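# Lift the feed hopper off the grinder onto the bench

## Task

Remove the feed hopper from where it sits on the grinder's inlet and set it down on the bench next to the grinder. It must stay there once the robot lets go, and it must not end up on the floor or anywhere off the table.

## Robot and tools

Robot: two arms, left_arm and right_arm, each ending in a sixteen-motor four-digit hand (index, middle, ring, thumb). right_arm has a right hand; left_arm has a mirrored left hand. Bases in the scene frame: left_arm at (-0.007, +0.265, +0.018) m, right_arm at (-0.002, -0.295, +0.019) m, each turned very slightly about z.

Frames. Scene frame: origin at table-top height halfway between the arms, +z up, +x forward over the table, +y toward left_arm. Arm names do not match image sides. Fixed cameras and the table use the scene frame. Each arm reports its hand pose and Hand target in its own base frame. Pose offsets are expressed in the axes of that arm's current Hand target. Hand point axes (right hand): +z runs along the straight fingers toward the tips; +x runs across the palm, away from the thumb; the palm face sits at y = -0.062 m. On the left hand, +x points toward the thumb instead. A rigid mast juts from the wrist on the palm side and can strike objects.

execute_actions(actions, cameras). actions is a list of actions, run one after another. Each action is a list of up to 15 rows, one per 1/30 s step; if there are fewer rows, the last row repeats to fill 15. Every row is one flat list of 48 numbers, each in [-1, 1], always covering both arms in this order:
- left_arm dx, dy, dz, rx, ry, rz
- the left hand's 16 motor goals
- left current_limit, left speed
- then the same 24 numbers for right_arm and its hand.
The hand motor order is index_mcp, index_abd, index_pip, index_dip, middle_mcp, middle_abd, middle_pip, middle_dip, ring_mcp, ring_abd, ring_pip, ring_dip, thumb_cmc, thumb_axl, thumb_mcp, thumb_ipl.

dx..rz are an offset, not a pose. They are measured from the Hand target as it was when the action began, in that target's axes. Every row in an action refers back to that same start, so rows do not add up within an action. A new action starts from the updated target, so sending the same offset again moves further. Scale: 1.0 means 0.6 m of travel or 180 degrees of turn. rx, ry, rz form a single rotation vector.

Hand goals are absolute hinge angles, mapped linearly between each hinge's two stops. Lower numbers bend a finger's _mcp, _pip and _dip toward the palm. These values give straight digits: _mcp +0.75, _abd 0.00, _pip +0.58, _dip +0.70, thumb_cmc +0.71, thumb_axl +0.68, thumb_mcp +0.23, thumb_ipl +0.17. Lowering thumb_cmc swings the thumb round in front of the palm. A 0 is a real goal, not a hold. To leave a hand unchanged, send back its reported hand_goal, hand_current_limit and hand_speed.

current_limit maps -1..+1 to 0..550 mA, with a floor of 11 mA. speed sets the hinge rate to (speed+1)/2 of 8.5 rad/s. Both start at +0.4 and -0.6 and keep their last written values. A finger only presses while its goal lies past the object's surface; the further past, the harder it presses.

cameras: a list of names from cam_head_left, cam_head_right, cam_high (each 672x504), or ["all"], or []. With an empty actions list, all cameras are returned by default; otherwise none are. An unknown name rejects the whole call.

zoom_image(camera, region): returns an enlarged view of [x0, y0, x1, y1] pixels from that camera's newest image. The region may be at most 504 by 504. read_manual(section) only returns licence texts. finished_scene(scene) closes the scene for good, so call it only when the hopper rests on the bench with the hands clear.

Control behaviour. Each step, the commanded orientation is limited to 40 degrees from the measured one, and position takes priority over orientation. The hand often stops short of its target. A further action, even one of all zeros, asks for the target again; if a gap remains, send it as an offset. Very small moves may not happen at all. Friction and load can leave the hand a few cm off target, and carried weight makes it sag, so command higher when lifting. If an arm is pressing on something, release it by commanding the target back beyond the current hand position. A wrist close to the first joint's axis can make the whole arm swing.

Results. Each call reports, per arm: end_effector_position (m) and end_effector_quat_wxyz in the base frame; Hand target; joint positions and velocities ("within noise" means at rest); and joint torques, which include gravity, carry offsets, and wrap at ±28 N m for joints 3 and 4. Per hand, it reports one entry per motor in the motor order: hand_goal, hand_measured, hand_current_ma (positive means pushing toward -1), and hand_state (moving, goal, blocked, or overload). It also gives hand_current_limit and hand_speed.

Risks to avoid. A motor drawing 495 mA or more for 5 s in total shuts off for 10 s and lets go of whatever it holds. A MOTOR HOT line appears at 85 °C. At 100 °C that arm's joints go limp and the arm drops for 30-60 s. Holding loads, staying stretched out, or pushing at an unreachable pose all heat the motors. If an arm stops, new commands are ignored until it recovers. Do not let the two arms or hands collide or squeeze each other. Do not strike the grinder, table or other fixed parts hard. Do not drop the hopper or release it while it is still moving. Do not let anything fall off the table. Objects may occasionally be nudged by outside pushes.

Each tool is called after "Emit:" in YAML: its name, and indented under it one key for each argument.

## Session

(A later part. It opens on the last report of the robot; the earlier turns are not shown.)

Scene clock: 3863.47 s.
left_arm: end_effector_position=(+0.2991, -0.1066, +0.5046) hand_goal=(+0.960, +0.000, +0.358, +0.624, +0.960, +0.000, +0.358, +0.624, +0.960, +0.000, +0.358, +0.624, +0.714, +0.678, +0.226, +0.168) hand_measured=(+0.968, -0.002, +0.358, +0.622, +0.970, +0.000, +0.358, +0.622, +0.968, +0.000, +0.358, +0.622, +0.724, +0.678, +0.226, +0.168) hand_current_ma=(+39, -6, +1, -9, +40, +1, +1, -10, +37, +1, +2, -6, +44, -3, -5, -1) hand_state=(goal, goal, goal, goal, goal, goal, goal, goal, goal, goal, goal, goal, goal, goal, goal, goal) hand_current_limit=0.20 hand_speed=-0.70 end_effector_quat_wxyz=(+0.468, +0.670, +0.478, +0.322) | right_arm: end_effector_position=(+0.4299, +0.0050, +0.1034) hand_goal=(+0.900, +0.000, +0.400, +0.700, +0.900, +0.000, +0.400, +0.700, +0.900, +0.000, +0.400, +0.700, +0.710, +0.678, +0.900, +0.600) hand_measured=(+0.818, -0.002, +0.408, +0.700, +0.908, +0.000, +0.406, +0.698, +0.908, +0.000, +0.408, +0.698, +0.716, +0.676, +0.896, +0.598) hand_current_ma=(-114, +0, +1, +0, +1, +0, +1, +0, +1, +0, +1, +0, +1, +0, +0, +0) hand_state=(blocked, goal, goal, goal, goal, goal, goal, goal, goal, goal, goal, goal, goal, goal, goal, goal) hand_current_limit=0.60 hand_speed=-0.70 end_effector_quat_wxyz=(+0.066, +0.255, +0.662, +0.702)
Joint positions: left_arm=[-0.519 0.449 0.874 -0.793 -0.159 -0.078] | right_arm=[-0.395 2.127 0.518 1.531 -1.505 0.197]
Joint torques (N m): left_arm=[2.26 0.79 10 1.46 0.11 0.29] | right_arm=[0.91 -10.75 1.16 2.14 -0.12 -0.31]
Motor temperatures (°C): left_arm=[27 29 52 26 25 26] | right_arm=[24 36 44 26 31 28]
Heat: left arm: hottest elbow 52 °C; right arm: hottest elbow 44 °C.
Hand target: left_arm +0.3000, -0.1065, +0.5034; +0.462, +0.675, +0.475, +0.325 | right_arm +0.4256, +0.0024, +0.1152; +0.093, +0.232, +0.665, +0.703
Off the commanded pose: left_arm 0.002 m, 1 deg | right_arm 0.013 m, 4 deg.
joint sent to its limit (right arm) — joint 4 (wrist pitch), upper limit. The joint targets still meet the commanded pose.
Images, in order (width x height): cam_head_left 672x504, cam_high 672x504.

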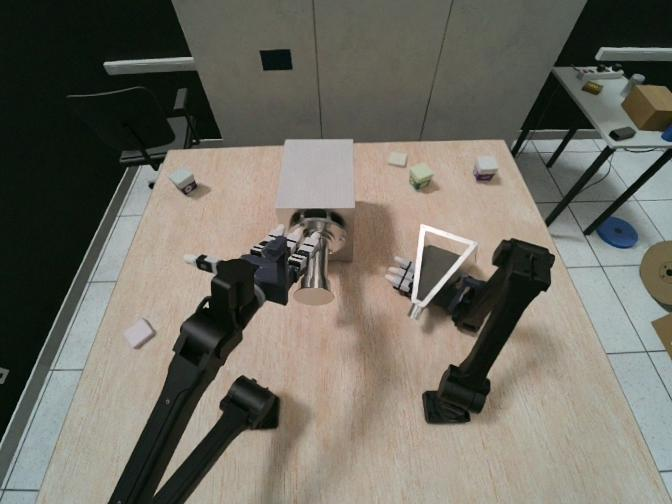

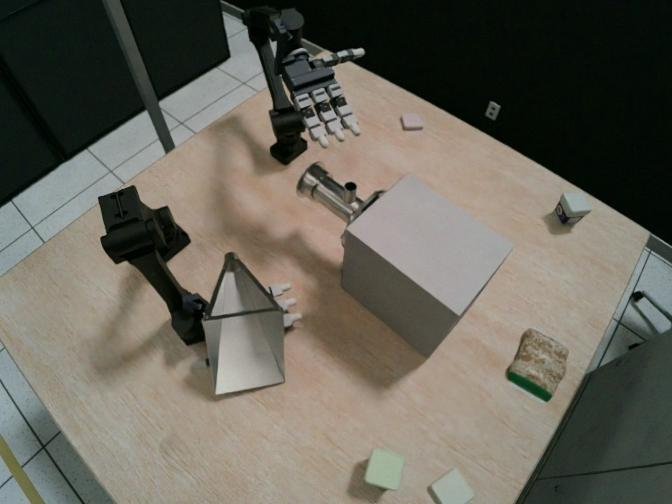

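Emit:
execute_actions:
  actions:
    - [[0,0.0,0,0,0,0,0.959,0,0.358,0.623,0.959,0,0.358,0.623,0.959,0,0.358,0.623,0.714,0.678,0.226,0.168,0.2,-0.7,0,-0.01,0,0,0,-0.04,0.9,0,0.4,0.70,0.9,0,0.4,0.70,0.9,0,0.4,0.70,0.71,0.678,0.9,0.6,0.6,-0.7]]
  cameras: ["all"]

Emit:
zoom_image:
  camera: "cam_head_left"
  region: [370, 180, 510, 330]

Emit:
zoom_image:
  camera: "cam_head_right"
  region: [370, 180, 510, 330]

Scene clock: 3889.67 s.
left_arm: end_effector_position=(+0.2991, -0.1066, +0.5046) hand_goal=(+0.960, +0.000, +0.358, +0.624, +0.960, +0.000, +0.358, +0.624, +0.960, +0.000, +0.358, +0.624, +0.714, +0.678, +0.226, +0.168) hand_measured=(+0.968, -0.002, +0.358, +0.622, +0.970, +0.000, +0.358, +0.622, +0.968, +0.000, +0.358, +0.622, +0.724, +0.678, +0.226, +0.168) hand_current_ma=(+39, -6, +1, -9, +40, +1, +1, -10, +37, +1, +2, -6, +44, -3, -5, -1) hand_state=(goal, goal, goal, goal, goal, goal, goal, goal, goal, goal, goal, goal, goal, goal, goal, goal) hand_current_limit=0.20 hand_speed=-0.70 end_effector_quat_wxyz=(+0.468, +0.670, +0.478, +0.322) | right_arm: end_effector_position=(+0.4299, +0.0050, +0.1030) hand_goal=(+0.900, +0.000, +0.400, +0.700, +0.900, +0.000, +0.400, +0.700, +0.900, +0.000, +0.400, +0.700, +0.710, +0.678, +0.900, +0.600) hand_measured=(+0.818, -0.002, +0.408, +0.700, +0.908, +0.000, +0.406, +0.698, +0.908, +0.000, +0.408, +0.698, +0.716, +0.676, +0.896, +0.598) hand_current_ma=(-114, +0, +1, +0, +1, +0, +1, +0, +1, +0, +1, +0, +1, +0, +0, +0) hand_state=(blocked, goal, goal, goal, goal, goal, goal, goal, goal, goal, goal, goal, goal, goal, goal, goal) hand_current_limit=0.60 hand_speed=-0.70 end_effector_quat_wxyz=(+0.065, +0.255, +0.661, +0.702)
Joint positions: left_arm=[-0.519 0.449 0.874 -0.793 -0.159 -0.078] | right_arm=[-0.395 2.128 0.518 1.531 -1.505 0.197]
Joint torques (N m): left_arm=[2.26 0.73 10.04 1.43 0.11 0.28] | right_arm=[1.55 -9.47 1.25 1.06 0.05 -0.05]
Heat: left arm: hottest elbow 52 °C; right arm: hottest elbow 44 °C.
Hand target: left_arm +0.3000, -0.1065, +0.5034; +0.462, +0.675, +0.475, +0.325 | right_arm +0.4299, +0.0050, +0.1034; +0.066, +0.255, +0.662, +0.702 (last step not sent: back at the drive's target)
Off the commanded pose: left_arm 0.002 m, 1 deg | right_arm 0.009 m, 11 deg.
pose unreachable (right arm): on one or more control steps of this call, first in action 0 (counted from 0), this arm could not follow its commanded pose, so it was not sent that pose on those steps. It may still have moved: this result reports where it is.
cause: moving toward the commanded pose would bring two parts of the arm too close to each other (joints 4 (wrist pitch) to 6 (wrist roll) lie between them).

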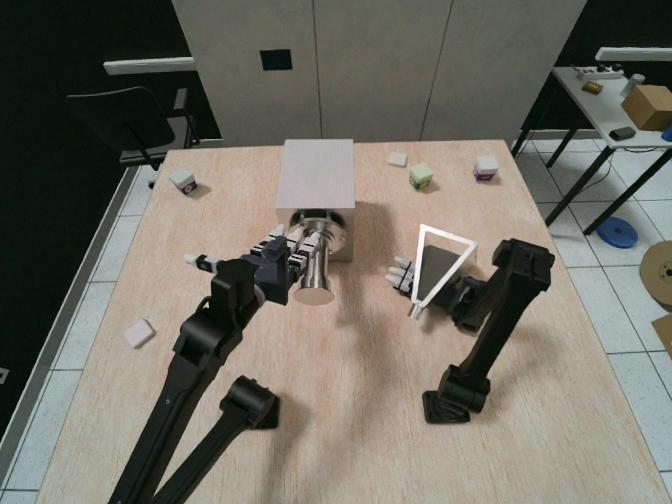

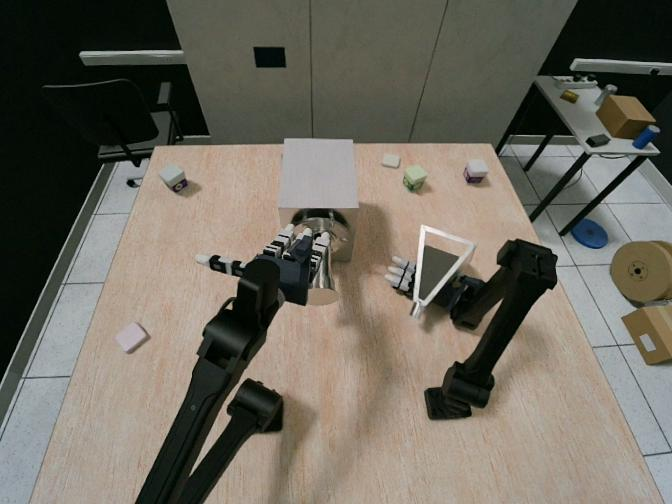

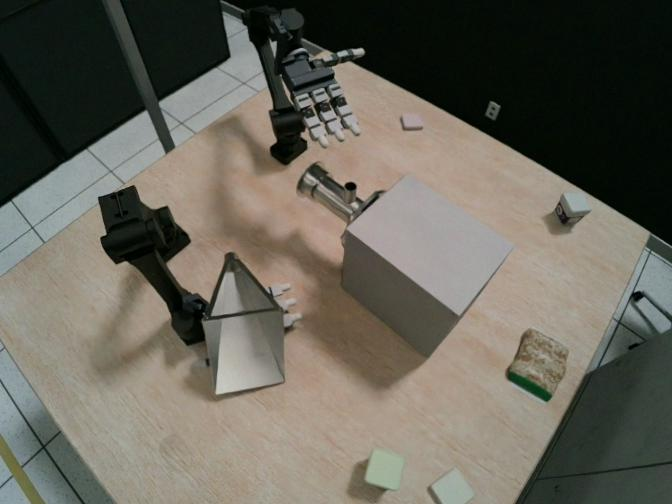

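Scaled by 3.360 from the camera's 672x504 image, which has a finer 960x720 frame.

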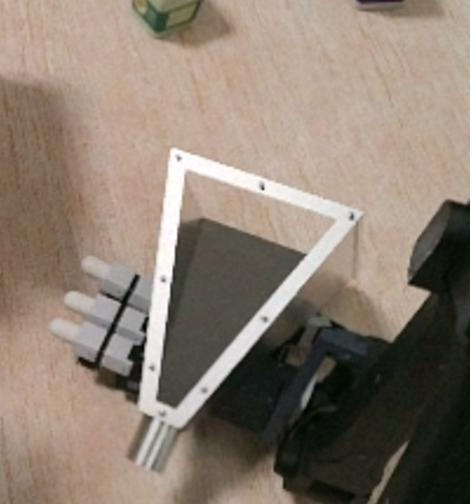

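Scaled by 3.360 from the camera's 672x504 image, which has a finer 960x720 frame.

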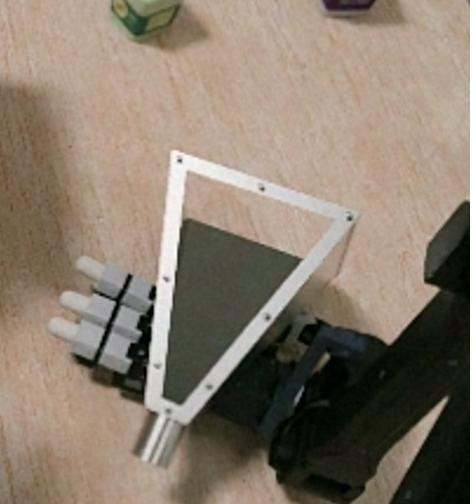

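Emit:
execute_actions:
  actions:
    - [[0,0,0,0.16,-0.043,0.031,0.959,0,0.358,0.623,0.959,0,0.358,0.623,0.959,0,0.358,0.623,0.714,0.678,0.226,0.168,0.4,-0.7,0,0,0,0,0,0,0.9,0,0.4,0.70,0.9,0,0.4,0.70,0.9,0,0.4,0.70,0.71,0.678,0.9,0.6,0.6,-0.7]]
    - [[-0.092,0.075,0.063,0,0,0,0.959,0,0.358,0.623,0.959,0,0.358,0.623,0.959,0,0.358,0.623,0.714,0.678,0.226,0.168,0.4,-0.7,0,0,0,0,0,0,0.9,0,0.4,0.70,0.9,0,0.4,0.70,0.9,0,0.4,0.70,0.71,0.678,0.9,0.6,0.6,-0.7]]
    - [[-0.092,0.075,0.063,0,0,0,0.959,0,0.358,0.623,0.959,0,0.358,0.623,0.959,0,0.358,0.623,0.714,0.678,0.226,0.168,0.4,-0.7,0,0,0,0,0,0,0.9,0,0.4,0.70,0.9,0,0.4,0.70,0.9,0,0.4,0.70,0.71,0.678,0.9,0.6,0.6,-0.7]]
    - [[-0.092,0.075,0.063,0,0,0,0.959,0,0.358,0.623,0.959,0,0.358,0.623,0.959,0,0.358,0.623,0.714,0.678,0.226,0.168,0.4,-0.7,0,0,0,0,0,0,0.9,0,0.4,0.70,0.9,0,0.4,0.70,0.9,0,0.4,0.70,0.71,0.678,0.9,0.6,0.6,-0.7]]
  cameras: ["all"]

Scene clock: 3980.33 s.
left_arm: end_effector_position=(+0.3705, -0.3394, +0.4665) hand_goal=(+0.960, +0.000, +0.358, +0.624, +0.960, +0.000, +0.358, +0.624, +0.960, +0.000, +0.358, +0.624, +0.714, +0.678, +0.226, +0.168) hand_measured=(+0.966, +0.000, +0.358, +0.622, +0.966, +0.000, +0.358, +0.622, +0.966, +0.000, +0.358, +0.622, +0.724, +0.678, +0.224, +0.168) hand_current_ma=(+23, -1, +1, -9, +30, +1, +1, -10, +25, +1, +2, -6, +43, -3, -12, -1) hand_state=(goal, goal, goal, goal, goal, goal, goal, goal, goal, goal, goal, goal, goal, goal, goal, goal) hand_current_limit=0.40 hand_speed=-0.70 end_effector_quat_wxyz=(+0.264, +0.826, +0.468, +0.169) | right_arm: end_effector_position=(+0.4299, +0.0050, +0.1030) hand_goal=(+0.900, +0.000, +0.400, +0.700, +0.900, +0.000, +0.400, +0.700, +0.900, +0.000, +0.400, +0.700, +0.710, +0.678, +0.900, +0.600) hand_measured=(+0.818, -0.002, +0.408, +0.700, +0.908, +0.000, +0.406, +0.698, +0.908, +0.000, +0.408, +0.698, +0.716, +0.676, +0.896, +0.598) hand_current_ma=(-114, +0, +1, +0, +1, +0, +1, +0, +1, +0, +1, +0, +1, +0, +0, +0) hand_state=(blocked, goal, goal, goal, goal, goal, goal, goal, goal, goal, goal, goal, goal, goal, goal, goal) hand_current_limit=0.60 hand_speed=-0.70 end_effector_quat_wxyz=(+0.065, +0.255, +0.661, +0.702)
Joint positions: left_arm=[-0.918 1.175 1.467 -1.27 -0.251 -0.3] | right_arm=[-0.395 2.128 0.518 1.531 -1.505 0.197]
Joint torques (N m): left_arm=[1.79 -10.52 14.01 0.92 -0.47 -0.06] | right_arm=[1.55 -9.41 1.25 1.06 0.05 -0.05]
Heat: left arm: hottest elbow 51 °C; right arm: hottest elbow 43 °C.
Hand target: left_arm +0.3732, -0.3371, +0.5030; +0.294, +0.811, +0.476, +0.173 | right_arm +0.4299, +0.0050, +0.1034; +0.066, +0.255, +0.662, +0.702
Off the commanded pose: left_arm 0.037 m, 4 deg | right_arm 0.000 m, 0 deg.

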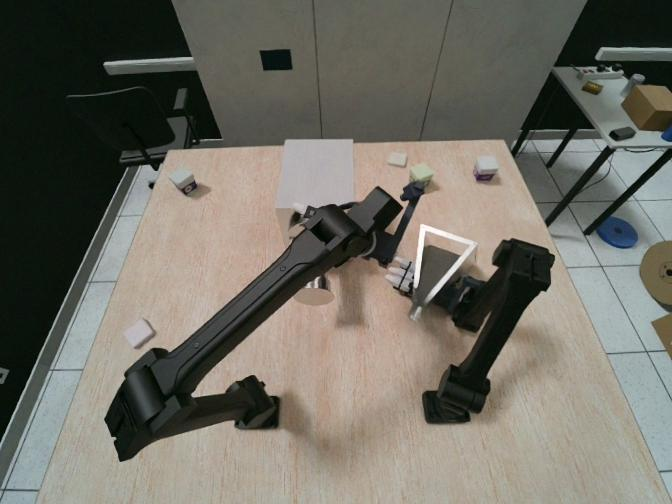

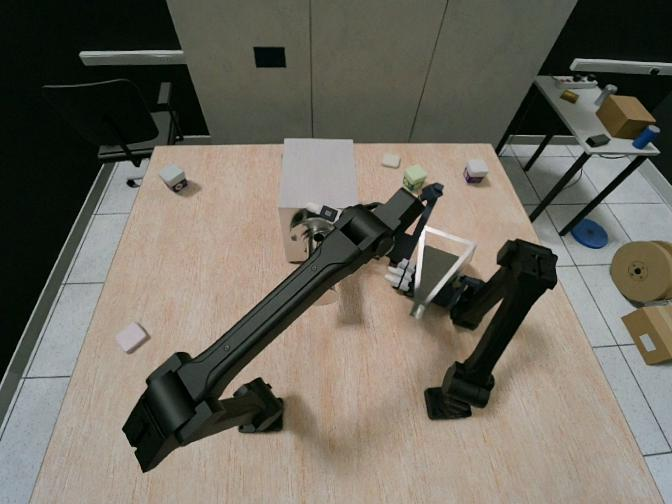

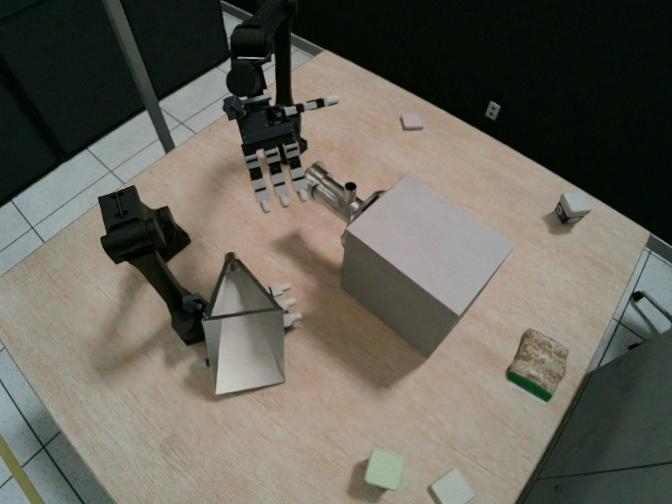

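Emit:
execute_actions:
  actions:
    - [[-0.091,0.05,0.085,0,0,0,0.959,0,0.358,0.623,0.959,0,0.358,0.623,0.959,0,0.358,0.623,0.714,0.678,0.226,0.168,0.4,-0.7,0,0,0,0,0,0,0.9,0,0.4,0.70,0.9,0,0.4,0.70,0.9,0,0.4,0.70,0.71,0.678,0.9,0.6,0.6,-0.7]]
    - [[-0.091,0.05,0.085,0,0,0,0.959,0,0.358,0.623,0.959,0,0.358,0.623,0.959,0,0.358,0.623,0.714,0.678,0.226,0.168,0.4,-0.7,0,0,0,0,0,0,0.9,0,0.4,0.70,0.9,0,0.4,0.70,0.9,0,0.4,0.70,0.71,0.678,0.9,0.6,0.6,-0.7]]
    - [[-0.091,0.05,0.07,0,0,0,0.959,0,0.358,0.623,0.959,0,0.358,0.623,0.959,0,0.358,0.623,0.714,0.678,0.226,0.168,0.4,-0.7,0,0,0,0,0,0,0.9,0,0.4,0.70,0.9,0,0.4,0.70,0.9,0,0.4,0.70,0.71,0.678,0.9,0.6,0.6,-0.7]]
  cameras: ["all"]

Emit:
zoom_image:
  camera: "cam_high"
  region: [130, 170, 330, 400]

Scene clock: 3994.70 s.
left_arm: end_effector_position=(+0.4296, -0.5559, +0.4223) hand_goal=(+0.960, +0.000, +0.358, +0.624, +0.960, +0.000, +0.358, +0.624, +0.960, +0.000, +0.358, +0.624, +0.714, +0.678, +0.226, +0.168) hand_measured=(+0.966, +0.000, +0.358, +0.622, +0.966, +0.000, +0.358, +0.622, +0.966, +0.000, +0.358, +0.622, +0.724, +0.678, +0.224, +0.168) hand_current_ma=(+22, -1, +1, -9, +27, +1, +1, -10, +21, +1, +2, -6, +43, -3, -12, -1) hand_state=(goal, goal, goal, goal, goal, goal, goal, goal, goal, goal, goal, goal, goal, goal, goal, goal) hand_current_limit=0.40 hand_speed=-0.70 end_effector_quat_wxyz=(+0.273, +0.823, +0.467, +0.174) | right_arm: end_effector_position=(+0.4299, +0.0050, +0.1030) hand_goal=(+0.900, +0.000, +0.400, +0.700, +0.900, +0.000, +0.400, +0.700, +0.900, +0.000, +0.400, +0.700, +0.710, +0.678, +0.900, +0.600) hand_measured=(+0.818, -0.002, +0.408, +0.700, +0.908, +0.000, +0.406, +0.698, +0.908, +0.000, +0.408, +0.698, +0.716, +0.676, +0.896, +0.598) hand_current_ma=(-114, +0, +1, +0, +1, +0, +1, +0, +1, +0, +1, +0, +1, +0, +0, +0) hand_state=(blocked, goal, goal, goal, goal, goal, goal, goal, goal, goal, goal, goal, goal, goal, goal, goal) hand_current_limit=0.60 hand_speed=-0.70 end_effector_quat_wxyz=(+0.065, +0.255, +0.661, +0.702)
Joint positions: left_arm=[-1.071 1.715 1.909 -1.191 -0.344 -0.43] | right_arm=[-0.395 2.128 0.518 1.531 -1.505 0.197]
Joint torques (N m): left_arm=[1.55 -18.84 14.09 0.64 -0.57 -0.09] | right_arm=[1.55 -9.41 1.25 1.09 0.05 -0.05]
Heat: left arm: hottest elbow 51 °C; right arm: hottest elbow 43 °C.
Hand target: left_arm +0.4342, -0.5588, +0.4503; +0.294, +0.811, +0.476, +0.173 | right_arm +0.4299, +0.0050, +0.1034; +0.066, +0.255, +0.662, +0.702
Off the commanded pose: left_arm 0.028 m, 3 deg | right_arm 0.000 m, 0 deg.

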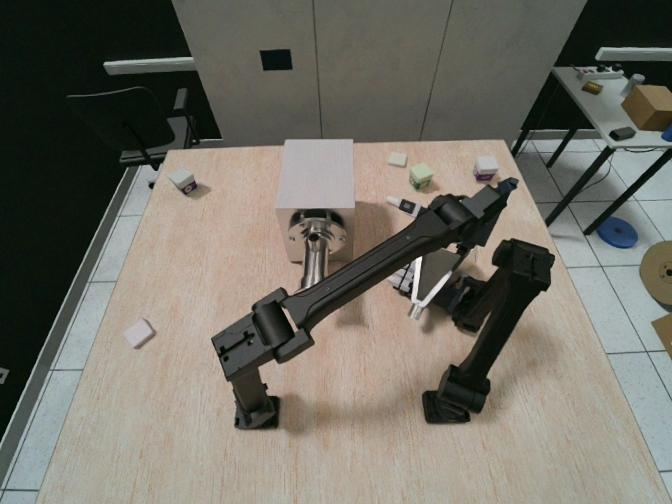

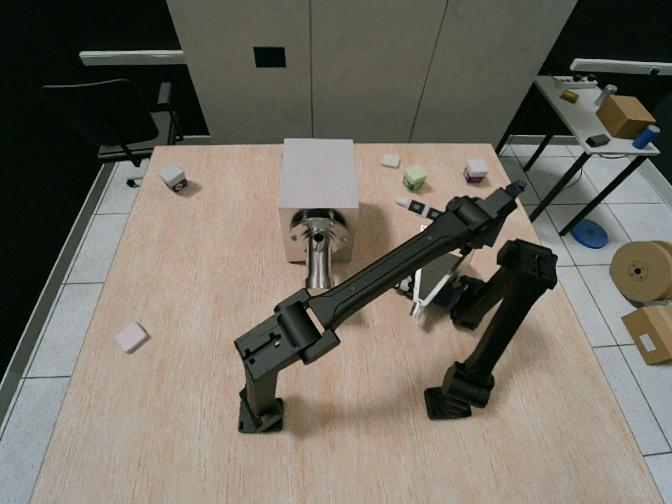

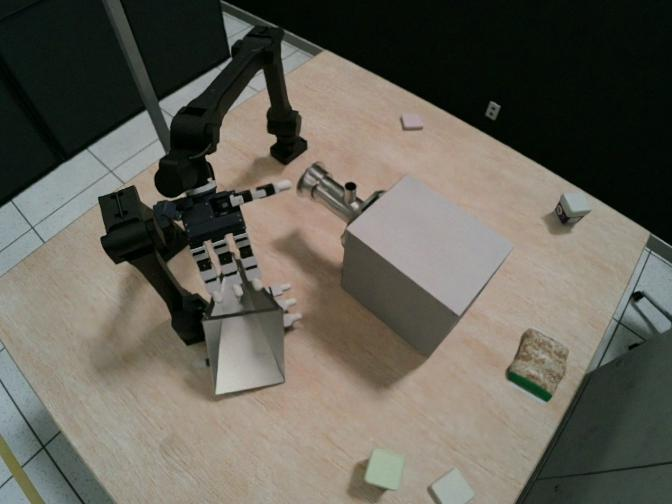

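Scaled by 2.191 from the camera's 672x504 image, which has a finer 960x720 frame.

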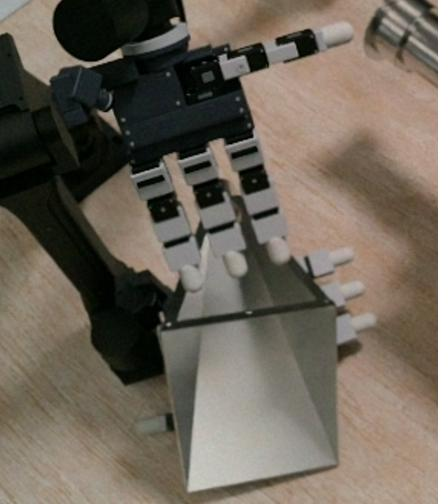

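Emit:
execute_actions:
  actions:
    - [[0,-0.01,0.1,0,0,0,0.959,0,0.358,0.623,0.959,0,0.358,0.623,0.959,0,0.358,0.623,0.714,0.678,0.226,0.168,0.4,-0.7,0,0,0,0,0,0,0.9,0,0.4,0.70,0.9,0,0.4,0.70,0.9,0,0.4,0.70,0.71,0.678,0.9,0.6,0.6,-0.7]]
    - [[0,-0.01,0.03,0,0,0,0.959,0,0.358,0.623,0.959,0,0.358,0.623,0.959,0,0.358,0.623,0.714,0.678,0.226,0.168,0.4,-0.7,0,0,0,0,0,0,0.9,0,0.4,0.70,0.9,0,0.4,0.70,0.9,0,0.4,0.70,0.71,0.678,0.9,0.6,0.6,-0.7]]
  cameras: ["cam_high"]

Emit:
zoom_image:
  camera: "cam_high"
  region: [130, 170, 330, 400]

Scene clock: 4004.97 s.
left_arm: end_effector_position=(+0.4624, -0.5753, +0.3977) hand_goal=(+0.960, +0.000, +0.358, +0.624, +0.960, +0.000, +0.358, +0.624, +0.960, +0.000, +0.358, +0.624, +0.714, +0.678, +0.226, +0.168) hand_measured=(+0.966, +0.000, +0.358, +0.622, +0.966, +0.000, +0.358, +0.622, +0.962, +0.000, +0.356, +0.622, +0.724, +0.678, +0.224, +0.168) hand_current_ma=(+22, -1, +1, -9, +27, +1, +1, -10, +4, +3, -5, -8, +43, -3, -12, -1) hand_state=(goal, goal, goal, goal, goal, goal, goal, goal, goal, goal, goal, goal, goal, goal, goal, goal) hand_current_limit=0.40 hand_speed=-0.70 end_effector_quat_wxyz=(+0.301, +0.807, +0.478, +0.171) | right_arm: end_effector_position=(+0.4299, +0.0050, +0.1028) hand_goal=(+0.900, +0.000, +0.400, +0.700, +0.900, +0.000, +0.400, +0.700, +0.900, +0.000, +0.400, +0.700, +0.710, +0.678, +0.900, +0.600) hand_measured=(+0.818, -0.002, +0.408, +0.700, +0.908, +0.000, +0.406, +0.698, +0.908, +0.000, +0.408, +0.698, +0.716, +0.676, +0.896, +0.598) hand_current_ma=(-114, +0, +1, +0, +1, +0, +1, +0, +1, +0, +1, +0, +1, +0, +0, +0) hand_state=(blocked, goal, goal, goal, goal, goal, goal, goal, goal, goal, goal, goal, goal, goal, goal, goal) hand_current_limit=0.60 hand_speed=-0.70 end_effector_quat_wxyz=(+0.065, +0.256, +0.661, +0.702)
Joint positions: left_arm=[-1.042 1.776 1.898 -1.055 -0.331 -0.43] | right_arm=[-0.395 2.128 0.518 1.531 -1.505 0.197]
Joint torques (N m): left_arm=[2.32 -19.31 9.39 1.58 -0.22 0.22] | right_arm=[1.61 -9.58 1.25 1.07 0.05 -0.05]
Heat: left arm: hottest elbow 51 °C; right arm: hottest elbow 43 °C.
Hand target: left_arm +0.4697, -0.5787, +0.3830; +0.294, +0.811, +0.476, +0.173 | right_arm +0.4299, +0.0050, +0.1034; +0.066, +0.255, +0.662, +0.702
Off the commanded pose: left_arm 0.017 m, 1 deg | right_arm 0.001 m, 0 deg.
Images, in order (width x height): cam_high 672x504.

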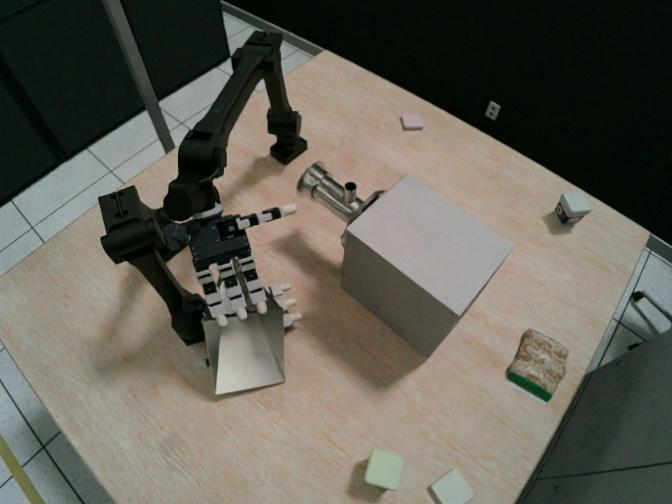

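Scaled by 2.191 from the camera's 672x504 image, which has a finer 960x720 frame.

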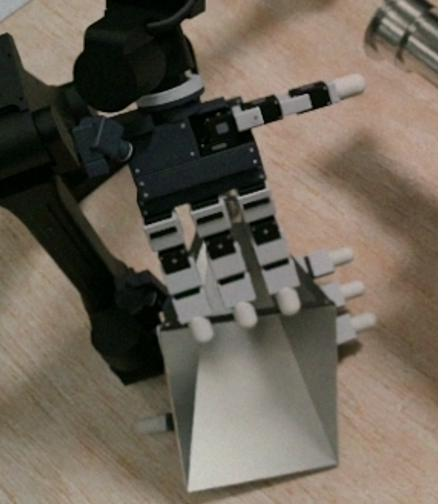

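Emit:
execute_actions:
  actions:
    - [[0,-0.032,-0.05,0,0,0,0.959,0,0.358,0.623,0.959,0,0.358,0.623,0.959,0,0.358,0.623,0.714,0.678,0.226,0.168,0.4,-0.7,0,0,0,0,0,0,0.9,0,0.4,0.70,0.9,0,0.4,0.70,0.9,0,0.4,0.70,0.71,0.678,0.9,0.6,0.6,-0.7]]
    - [[0,0,0.055,0,0,0,0.959,0,0.358,0.623,0.959,0,0.358,0.623,0.959,0,0.358,0.623,0.714,0.678,0.226,0.168,0.4,-0.7,0,0,0,0,0,0,0.9,0,0.4,0.70,0.9,0,0.4,0.70,0.9,0,0.4,0.70,0.71,0.678,0.9,0.6,0.6,-0.7]]
  cameras: ["cam_high"]

Emit:
zoom_image:
  camera: "cam_high"
  region: [130, 170, 330, 400]

Scene clock: 4015.67 s.
left_arm: end_effector_position=(+0.4492, -0.5661, +0.3978) hand_goal=(+0.960, +0.000, +0.358, +0.624, +0.960, +0.000, +0.358, +0.624, +0.960, +0.000, +0.358, +0.624, +0.714, +0.678, +0.226, +0.168) hand_measured=(+0.966, +0.000, +0.358, +0.622, +0.962, -0.004, +0.356, +0.622, +0.962, +0.008, +0.354, +0.618, +0.724, +0.678, +0.224, +0.168) hand_current_ma=(+22, -1, +1, -9, +6, -10, -5, -11, +5, +30, -17, -23, +43, -3, -12, -1) hand_state=(goal, goal, goal, goal, goal, goal, goal, goal, goal, goal, goal, goal, goal, goal, goal, goal) hand_current_limit=0.40 hand_speed=-0.70 end_effector_quat_wxyz=(+0.311, +0.805, +0.474, +0.173) | right_arm: end_effector_position=(+0.4305, +0.0048, +0.1020) hand_goal=(+0.900, +0.000, +0.400, +0.700, +0.900, +0.000, +0.400, +0.700, +0.900, +0.000, +0.400, +0.700, +0.710, +0.678, +0.900, +0.600) hand_measured=(+0.814, -0.002, +0.408, +0.700, +0.908, +0.000, +0.406, +0.698, +0.908, +0.000, +0.408, +0.698, +0.722, +0.676, +0.896, +0.598) hand_current_ma=(-126, +0, +1, +0, +1, +0, +1, +0, +1, +0, +1, +0, +3, +0, +0, +0) hand_state=(blocked, goal, goal, goal, goal, goal, goal, goal, goal, goal, goal, goal, goal, goal, goal, goal) hand_current_limit=0.60 hand_speed=-0.70 end_effector_quat_wxyz=(+0.062, +0.259, +0.660, +0.702)
Joint positions: left_arm=[-1.053 1.723 1.815 -1.005 -0.339 -0.431] | right_arm=[-0.395 2.129 0.518 1.527 -1.505 0.202]
Joint torques (N m): left_arm=[2.26 -17.08 9.03 1.58 -0.16 0.13] | right_arm=[1.61 -9.64 1.24 1.2 0.04 -0.12]
Heat: left arm: hottest elbow 50 °C; right arm: hottest elbow 42 °C.
Hand target: left_arm +0.4586, -0.5726, +0.3682; +0.294, +0.811, +0.476, +0.173 | right_arm +0.4299, +0.0050, +0.1034; +0.066, +0.255, +0.662, +0.702
Off the commanded pose: left_arm 0.032 m, 2 deg | right_arm 0.002 m, 1 deg.
Images, in order (width x height): cam_high 672x504.

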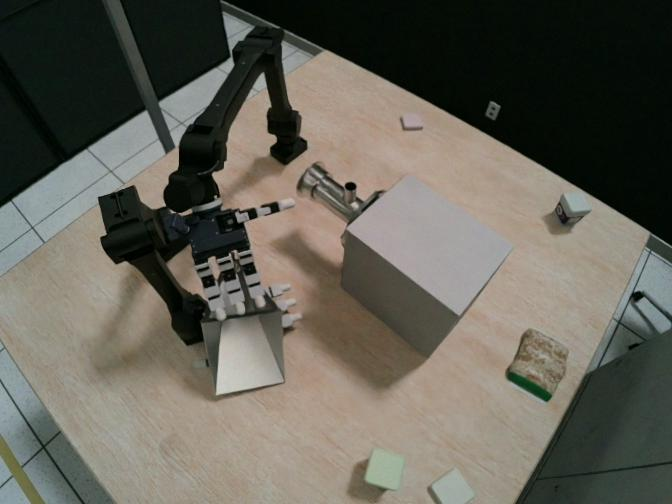

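Scaled by 2.191 from the camera's 672x504 image, which has a finer 960x720 frame.

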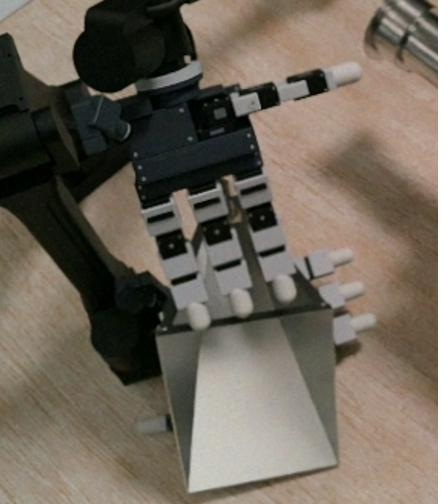

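Emit:
execute_actions:
  actions:
    - [[0,0,0.015,0,0,0,0.959,0,0.358,0.623,0.959,0,0.358,0.623,0.959,0,0.358,0.623,0.714,0.678,0.226,0.168,0.4,-0.7,0,0,-0.06,0,0,0,0.95,0,0.35,0.70,0.95,0,0.35,0.70,0.95,0,0.35,0.70,0.71,0.678,0.9,0.6,0.2,-0.7]]
  cameras: ["cam_high"]

Emit:
zoom_image:
  camera: "cam_high"
  region: [130, 170, 330, 400]

Scene clock: 4023.03 s.
left_arm: end_effector_position=(+0.4534, -0.5735, +0.3881) hand_goal=(+0.960, +0.000, +0.358, +0.624, +0.960, +0.000, +0.358, +0.624, +0.960, +0.000, +0.358, +0.624, +0.714, +0.678, +0.226, +0.168) hand_measured=(+0.966, +0.000, +0.358, +0.622, +0.962, -0.002, +0.356, +0.622, +0.948, -0.016, +0.348, +0.618, +0.724, +0.678, +0.224, +0.168) hand_current_ma=(+22, -1, +1, -9, +8, -8, -4, -11, -56, -63, -41, -26, +43, -3, -12, -1) hand_state=(goal, goal, goal, goal, goal, goal, goal, goal, goal, goal, goal, goal, goal, goal, goal, goal) hand_current_limit=0.40 hand_speed=-0.70 end_effector_quat_wxyz=(+0.314, +0.805, +0.474, +0.168) | right_arm: end_effector_position=(+0.4179, -0.0174, +0.1020) hand_goal=(+0.950, +0.000, +0.350, +0.700, +0.950, +0.000, +0.350, +0.700, +0.950, +0.000, +0.350, +0.700, +0.710, +0.678, +0.900, +0.600) hand_measured=(+0.814, -0.002, +0.358, +0.700, +0.958, +0.000, +0.356, +0.698, +0.958, +0.000, +0.358, +0.698, +0.722, +0.676, +0.896, +0.598) hand_current_ma=(-309, +0, +1, +0, +1, +0, +1, +0, +1, +0, +1, +0, +3, +0, +0, +0) hand_state=(blocked, goal, goal, goal, goal, goal, goal, goal, goal, goal, goal, goal, goal, goal, goal, goal) hand_current_limit=0.20 hand_speed=-0.70 end_effector_quat_wxyz=(+0.059, +0.261, +0.657, +0.705)
Joint positions: left_arm=[-1.051 1.742 1.815 -0.982 -0.327 -0.431] | right_arm=[-0.469 2.129 0.511 1.527 -1.579 0.203]
Joint torques (N m): left_arm=[2.55 -17.85 9.1 1.22 -0.52 0.18] | right_arm=[-0.15 -9.29 0.8 1.42 0.02 -0.17]
Heat: left arm: hottest elbow 50 °C; right arm: hottest elbow 42 °C.
Hand target: left_arm +0.4636, -0.5753, +0.3613; +0.294, +0.811, +0.476, +0.173 | right_arm +0.4140, -0.0273, +0.1036; +0.066, +0.255, +0.661, +0.702
Off the commanded pose: left_arm 0.029 m, 2 deg | right_arm 0.011 m, 1 deg.
joint sent to its limit (right arm) — joint 5 (wrist yaw), lower limit. The joint targets still meet the commanded pose.
Images, in order (width x height): cam_high 672x504.

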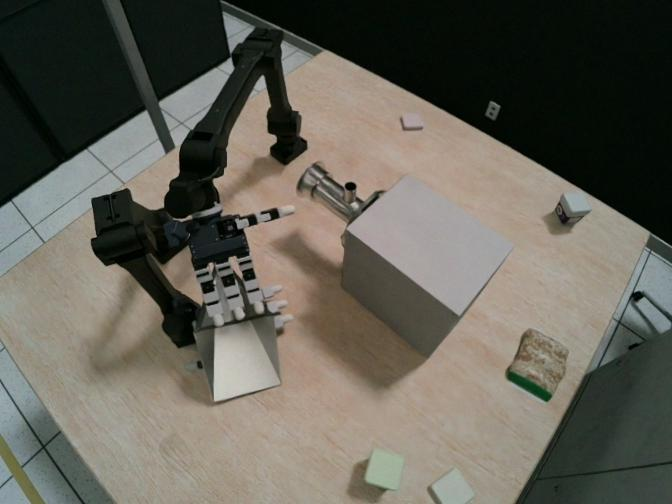

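Scaled by 2.191 from the camera's 672x504 image, which has a finer 960x720 frame.

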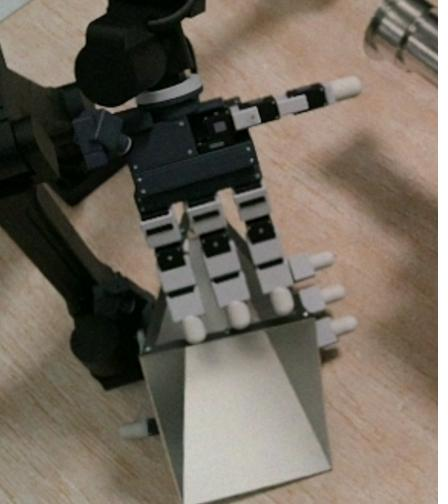

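Emit:
execute_actions:
  actions:
    - [[0,0.03,-0.12,0,0,0,0.959,0,0.358,0.623,0.959,0,0.358,0.623,0.959,0,0.358,0.623,0.714,0.678,0.226,0.168,0.4,-0.7,0,0,0,0,0,0,0.85,0,0.4,0.70,0.95,0,0.35,0.70,0.95,0,0.35,0.70,0.71,0.678,0.9,0.6,0.2,-0.7]]
    - [[0.1,0.0,-0.1,0,0,0,0.959,0,0.358,0.623,0.959,0,0.358,0.623,0.959,0,0.358,0.623,0.714,0.678,0.226,0.168,0.4,-0.7,0,0,0,0,0,0,0.85,0,0.4,0.70,0.95,0,0.35,0.70,0.95,0,0.35,0.70,0.71,0.678,0.9,0.6,0.2,-0.7]]
    - [[0.13,0.0,-0.1,0,0,0,0.959,0,0.358,0.623,0.959,0,0.358,0.623,0.959,0,0.358,0.623,0.714,0.678,0.226,0.168,0.4,-0.7,0,0,0,0,0,0,0.85,0,0.4,0.70,0.95,0,0.35,0.70,0.95,0,0.35,0.70,0.71,0.678,0.9,0.6,0.2,-0.7]]
    - [[0.13,-0.03,-0.1,0,0,0,0.959,0,0.358,0.623,0.959,0,0.358,0.623,0.959,0,0.358,0.623,0.714,0.678,0.226,0.168,0.4,-0.7,0,0,0,0,0,0,0.85,0,0.4,0.70,0.95,0,0.35,0.70,0.95,0,0.35,0.70,0.71,0.678,0.9,0.6,0.2,-0.7]]
  cameras: ["all"]

Emit:
zoom_image:
  camera: "cam_head_left"
  region: [380, 200, 520, 350]

Emit:
zoom_image:
  camera: "cam_head_right"
  region: [380, 200, 520, 350]

Scene clock: 4080.03 s.
left_arm: end_effector_position=(+0.4256, -0.3045, +0.5639) hand_goal=(+0.960, +0.000, +0.358, +0.624, +0.960, +0.000, +0.358, +0.624, +0.960, +0.000, +0.358, +0.624, +0.714, +0.678, +0.226, +0.168) hand_measured=(+0.964, +0.000, +0.358, +0.622, +0.962, -0.002, +0.356, +0.622, +0.962, -0.002, +0.358, +0.622, +0.724, +0.678, +0.224, +0.168) hand_current_ma=(+18, -1, +1, -9, +9, -6, -4, -11, +8, -7, -3, -11, +43, -3, -12, -1) hand_state=(goal, goal, goal, goal, goal, goal, goal, goal, goal, goal, goal, goal, goal, goal, goal, goal) hand_current_limit=0.40 hand_speed=-0.70 end_effector_quat_wxyz=(+0.306, +0.803, +0.481, +0.174) | right_arm: end_effector_position=(+0.4174, -0.0183, +0.1012) hand_goal=(+0.850, +0.000, +0.400, +0.700, +0.950, +0.000, +0.350, +0.700, +0.950, +0.000, +0.350, +0.700, +0.710, +0.678, +0.900, +0.600) hand_measured=(+0.794, -0.002, +0.400, +0.700, +0.958, +0.000, +0.356, +0.698, +0.958, +0.000, +0.358, +0.698, +0.728, +0.676, +0.896, +0.598) hand_current_ma=(-55, +0, +0, +0, +1, +0, +1, +0, +1, +0, +1, +0, +6, +0, +0, +0) hand_state=(blocked, goal, goal, goal, goal, goal, goal, goal, goal, goal, goal, goal, goal, goal, goal, goal) hand_current_limit=0.20 hand_speed=-0.70 end_effector_quat_wxyz=(+0.058, +0.262, +0.656, +0.705)
Joint positions: left_arm=[-0.744 1.255 1.757 -1.366 -0.152 -0.198] | right_arm=[-0.472 2.131 0.509 1.527 -1.58 0.203]
Joint torques (N m): left_arm=[1.73 -9.93 8.66 0.91 -0.03 0.26] | right_arm=[0.03 -9.41 0.87 1.44 0.01 -0.18]
Heat: left arm: hottest elbow 48 °C; right arm: hottest elbow 42 °C.
Hand target: left_arm +0.4280, -0.3079, +0.5546; +0.294, +0.811, +0.476, +0.173 | right_arm +0.4139, -0.0273, +0.1036; +0.066, +0.255, +0.661, +0.702
Off the commanded pose: left_arm 0.010 m, 2 deg | right_arm 0.010 m, 1 deg.
joint sent to its limit (right arm) — joint 5 (wrist yaw), lower limit. The joint targets still meet the commanded pose.

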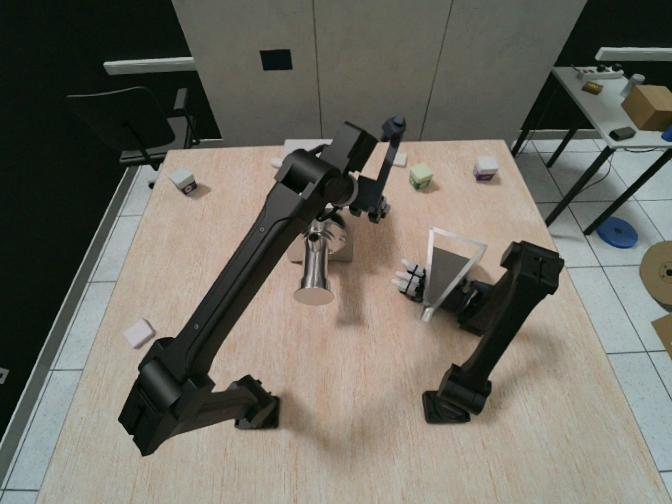

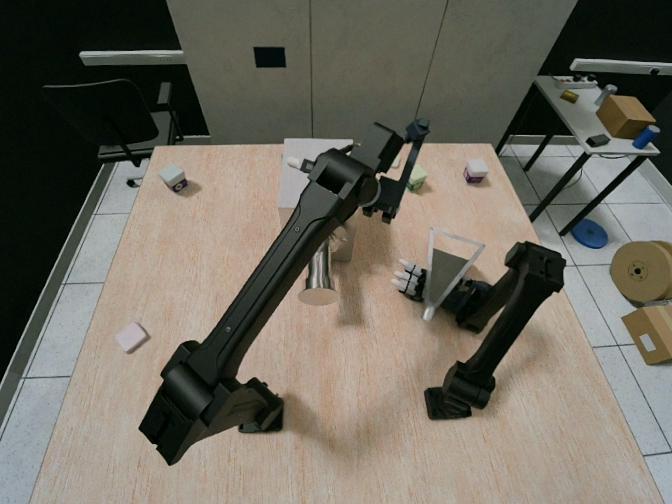

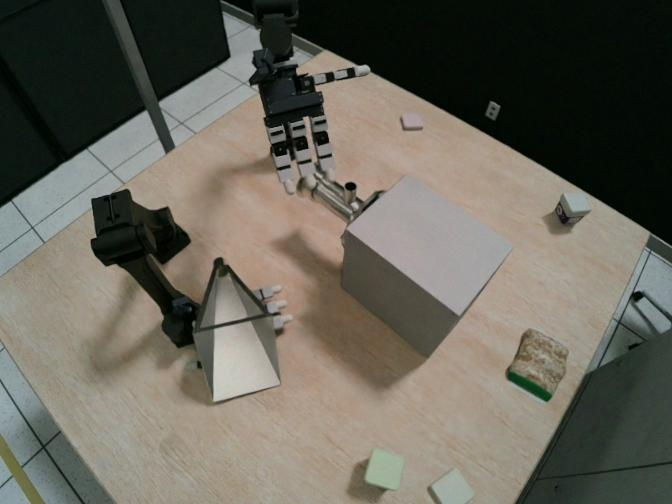

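Scaled by 3.360 from the camera's 672x504 image, which has a finer 960x720 frame.

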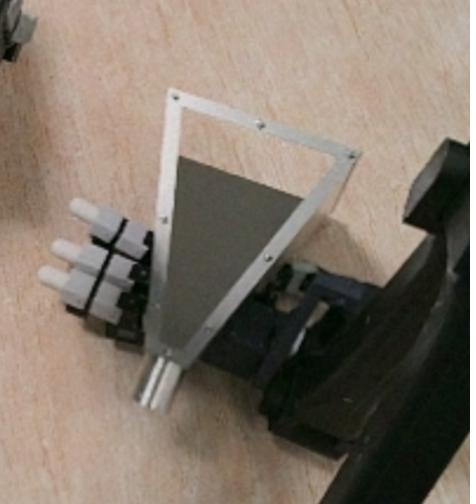

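Scaled by 3.360 from the camera's 672x504 image, which has a finer 960x720 frame.

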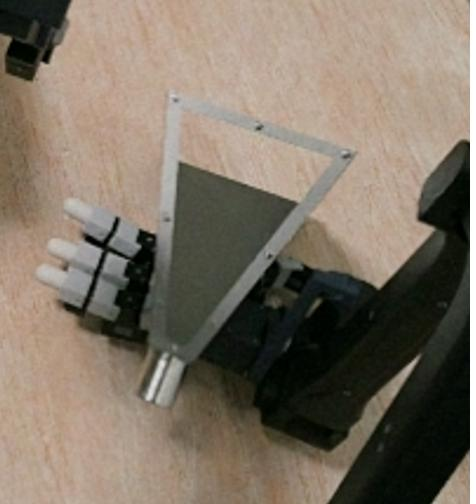

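Emit:
execute_actions:
  actions:
    - [[0,0,0,-0.184,-0.007,0.005,0.959,0,0.358,0.623,0.959,0,0.358,0.623,0.959,0,0.358,0.623,0.714,0.678,0.226,0.168,0.4,-0.7,0,0,0,0,0,0,0.85,0,0.4,0.70,0.95,0,0.35,0.70,0.95,0,0.35,0.70,0.71,0.678,0.9,0.6,0.2,-0.7]]
    - [[-0.082,-0.04,-0.132,0,0,0,0.959,0,0.358,0.623,0.959,0,0.358,0.623,0.959,0,0.358,0.623,0.714,0.678,0.226,0.168,0.4,-0.7,0,0,0,0,0,0,0.85,0,0.4,0.70,0.95,0,0.35,0.70,0.95,0,0.35,0.70,0.71,0.678,0.9,0.6,0.2,-0.7]]
    - [[-0.082,-0.04,-0.132,0,0,0,0.959,0,0.358,0.623,0.959,0,0.358,0.623,0.959,0,0.358,0.623,0.714,0.678,0.226,0.168,0.4,-0.7,0,0,0,0,0,0,0.85,0,0.4,0.70,0.95,0,0.35,0.70,0.95,0,0.35,0.70,0.71,0.678,0.9,0.6,0.2,-0.7]]
    - [[-0.082,-0.04,-0.132,0,0,0,0.959,0,0.358,0.623,0.959,0,0.358,0.623,0.959,0,0.358,0.623,0.714,0.678,0.226,0.168,0.4,-0.7,0,0,0,0,0,0,0.85,0,0.4,0.70,0.95,0,0.35,0.70,0.95,0,0.35,0.70,0.71,0.678,0.9,0.6,0.2,-0.7]]
    - [[-0.057,-0.126,0.074,0,0,0,0.959,0,0.358,0.623,0.959,0,0.358,0.623,0.959,0,0.358,0.623,0.714,0.678,0.226,0.168,0.4,-0.7,0,0,0,0,0,0,0.85,0,0.4,0.70,0.95,0,0.35,0.70,0.95,0,0.35,0.70,0.71,0.678,0.9,0.6,0.2,-0.7]]
    - [[-0.057,-0.126,0.074,0,0,0,0.959,0,0.358,0.623,0.959,0,0.358,0.623,0.959,0,0.358,0.623,0.714,0.678,0.226,0.168,0.4,-0.7,0,0,0,0,0,0,0.85,0,0.4,0.70,0.95,0,0.35,0.70,0.95,0,0.35,0.70,0.71,0.678,0.9,0.6,0.2,-0.7]]
  cameras: ["all"]

Scene clock: 4210.60 s.
left_arm: end_effector_position=(+0.1365, -0.3877, +0.3804) hand_goal=(+0.960, +0.000, +0.358, +0.624, +0.960, +0.000, +0.358, +0.624, +0.960, +0.000, +0.358, +0.624, +0.714, +0.678, +0.226, +0.168) hand_measured=(+0.968, +0.000, +0.358, +0.622, +0.968, +0.000, +0.358, +0.622, +0.968, +0.000, +0.358, +0.622, +0.724, +0.678, +0.224, +0.168) hand_current_ma=(+30, +0, +1, -8, +39, +0, +0, -10, +33, -1, +1, -10, +39, -3, -12, -1) hand_state=(goal, goal, goal, goal, goal, goal, goal, goal, goal, goal, goal, goal, goal, goal, goal, goal) hand_current_limit=0.40 hand_speed=-0.70 end_effector_quat_wxyz=(+0.514, +0.702, +0.398, +0.293) | right_arm: end_effector_position=(+0.4174, -0.0183, +0.1012) hand_goal=(+0.850, +0.000, +0.400, +0.700, +0.950, +0.000, +0.350, +0.700, +0.950, +0.000, +0.350, +0.700, +0.710, +0.678, +0.900, +0.600) hand_measured=(+0.794, -0.002, +0.400, +0.700, +0.958, +0.000, +0.356, +0.698, +0.958, +0.000, +0.358, +0.698, +0.728, +0.676, +0.896, +0.598) hand_current_ma=(-55, +0, +0, +0, +1, +0, +1, +0, +1, +0, +1, +0, +6, +0, +0, +0) hand_state=(blocked, goal, goal, goal, goal, goal, goal, goal, goal, goal, goal, goal, goal, goal, goal, goal) hand_current_limit=0.20 hand_speed=-0.70 end_effector_quat_wxyz=(+0.058, +0.262, +0.656, +0.705)
Joint positions: left_arm=[-1.695 1.024 0.78 -0.423 -1.063 -0.6] | right_arm=[-0.472 2.131 0.509 1.527 -1.58 0.203]
Joint torques (N m): left_arm=[2.14 -7.77 9.69 1.46 -0.76 0.29] | right_arm=[0.09 -9.47 0.81 1.47 0.02 -0.18]
Motor temperatures (°C): left_arm=[27 30 46 26 25 26] | right_arm=[24 34 40 26 28 28]
Heat: left arm: hottest elbow 46 °C; right arm: hottest elbow 40 °C.
Hand target: left_arm +0.1392, -0.3875, +0.3843; +0.517, +0.699, +0.397, +0.295 | right_arm +0.4139, -0.0273, +0.1036; +0.066, +0.255, +0.661, +0.702
Off the commanded pose: left_arm 0.005 m, 1 deg | right_arm 0.010 m, 1 deg.
joint sent to its limit (right arm) — joint 5 (wrist yaw), lower limit. The joint targets still meet the commanded pose.

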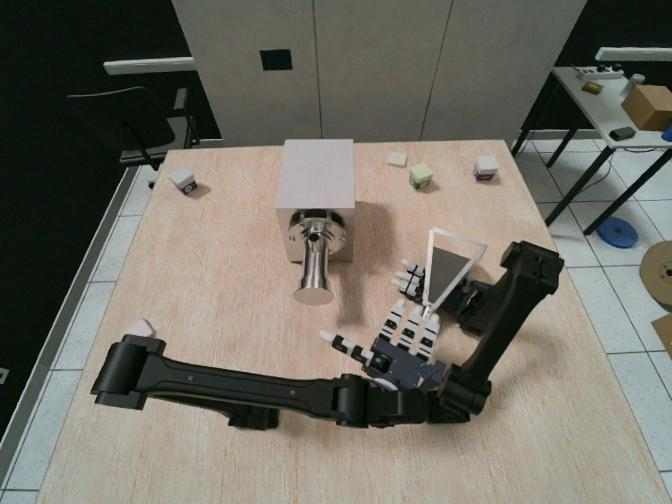

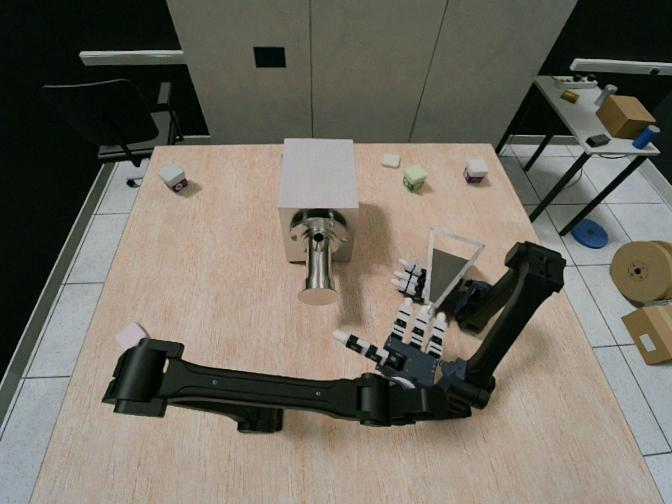

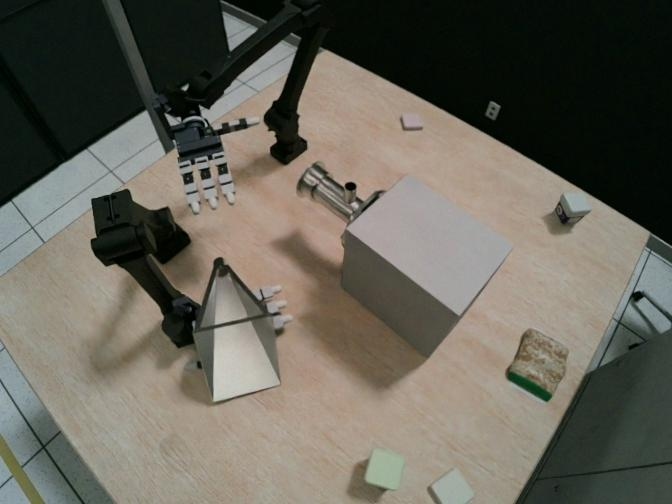

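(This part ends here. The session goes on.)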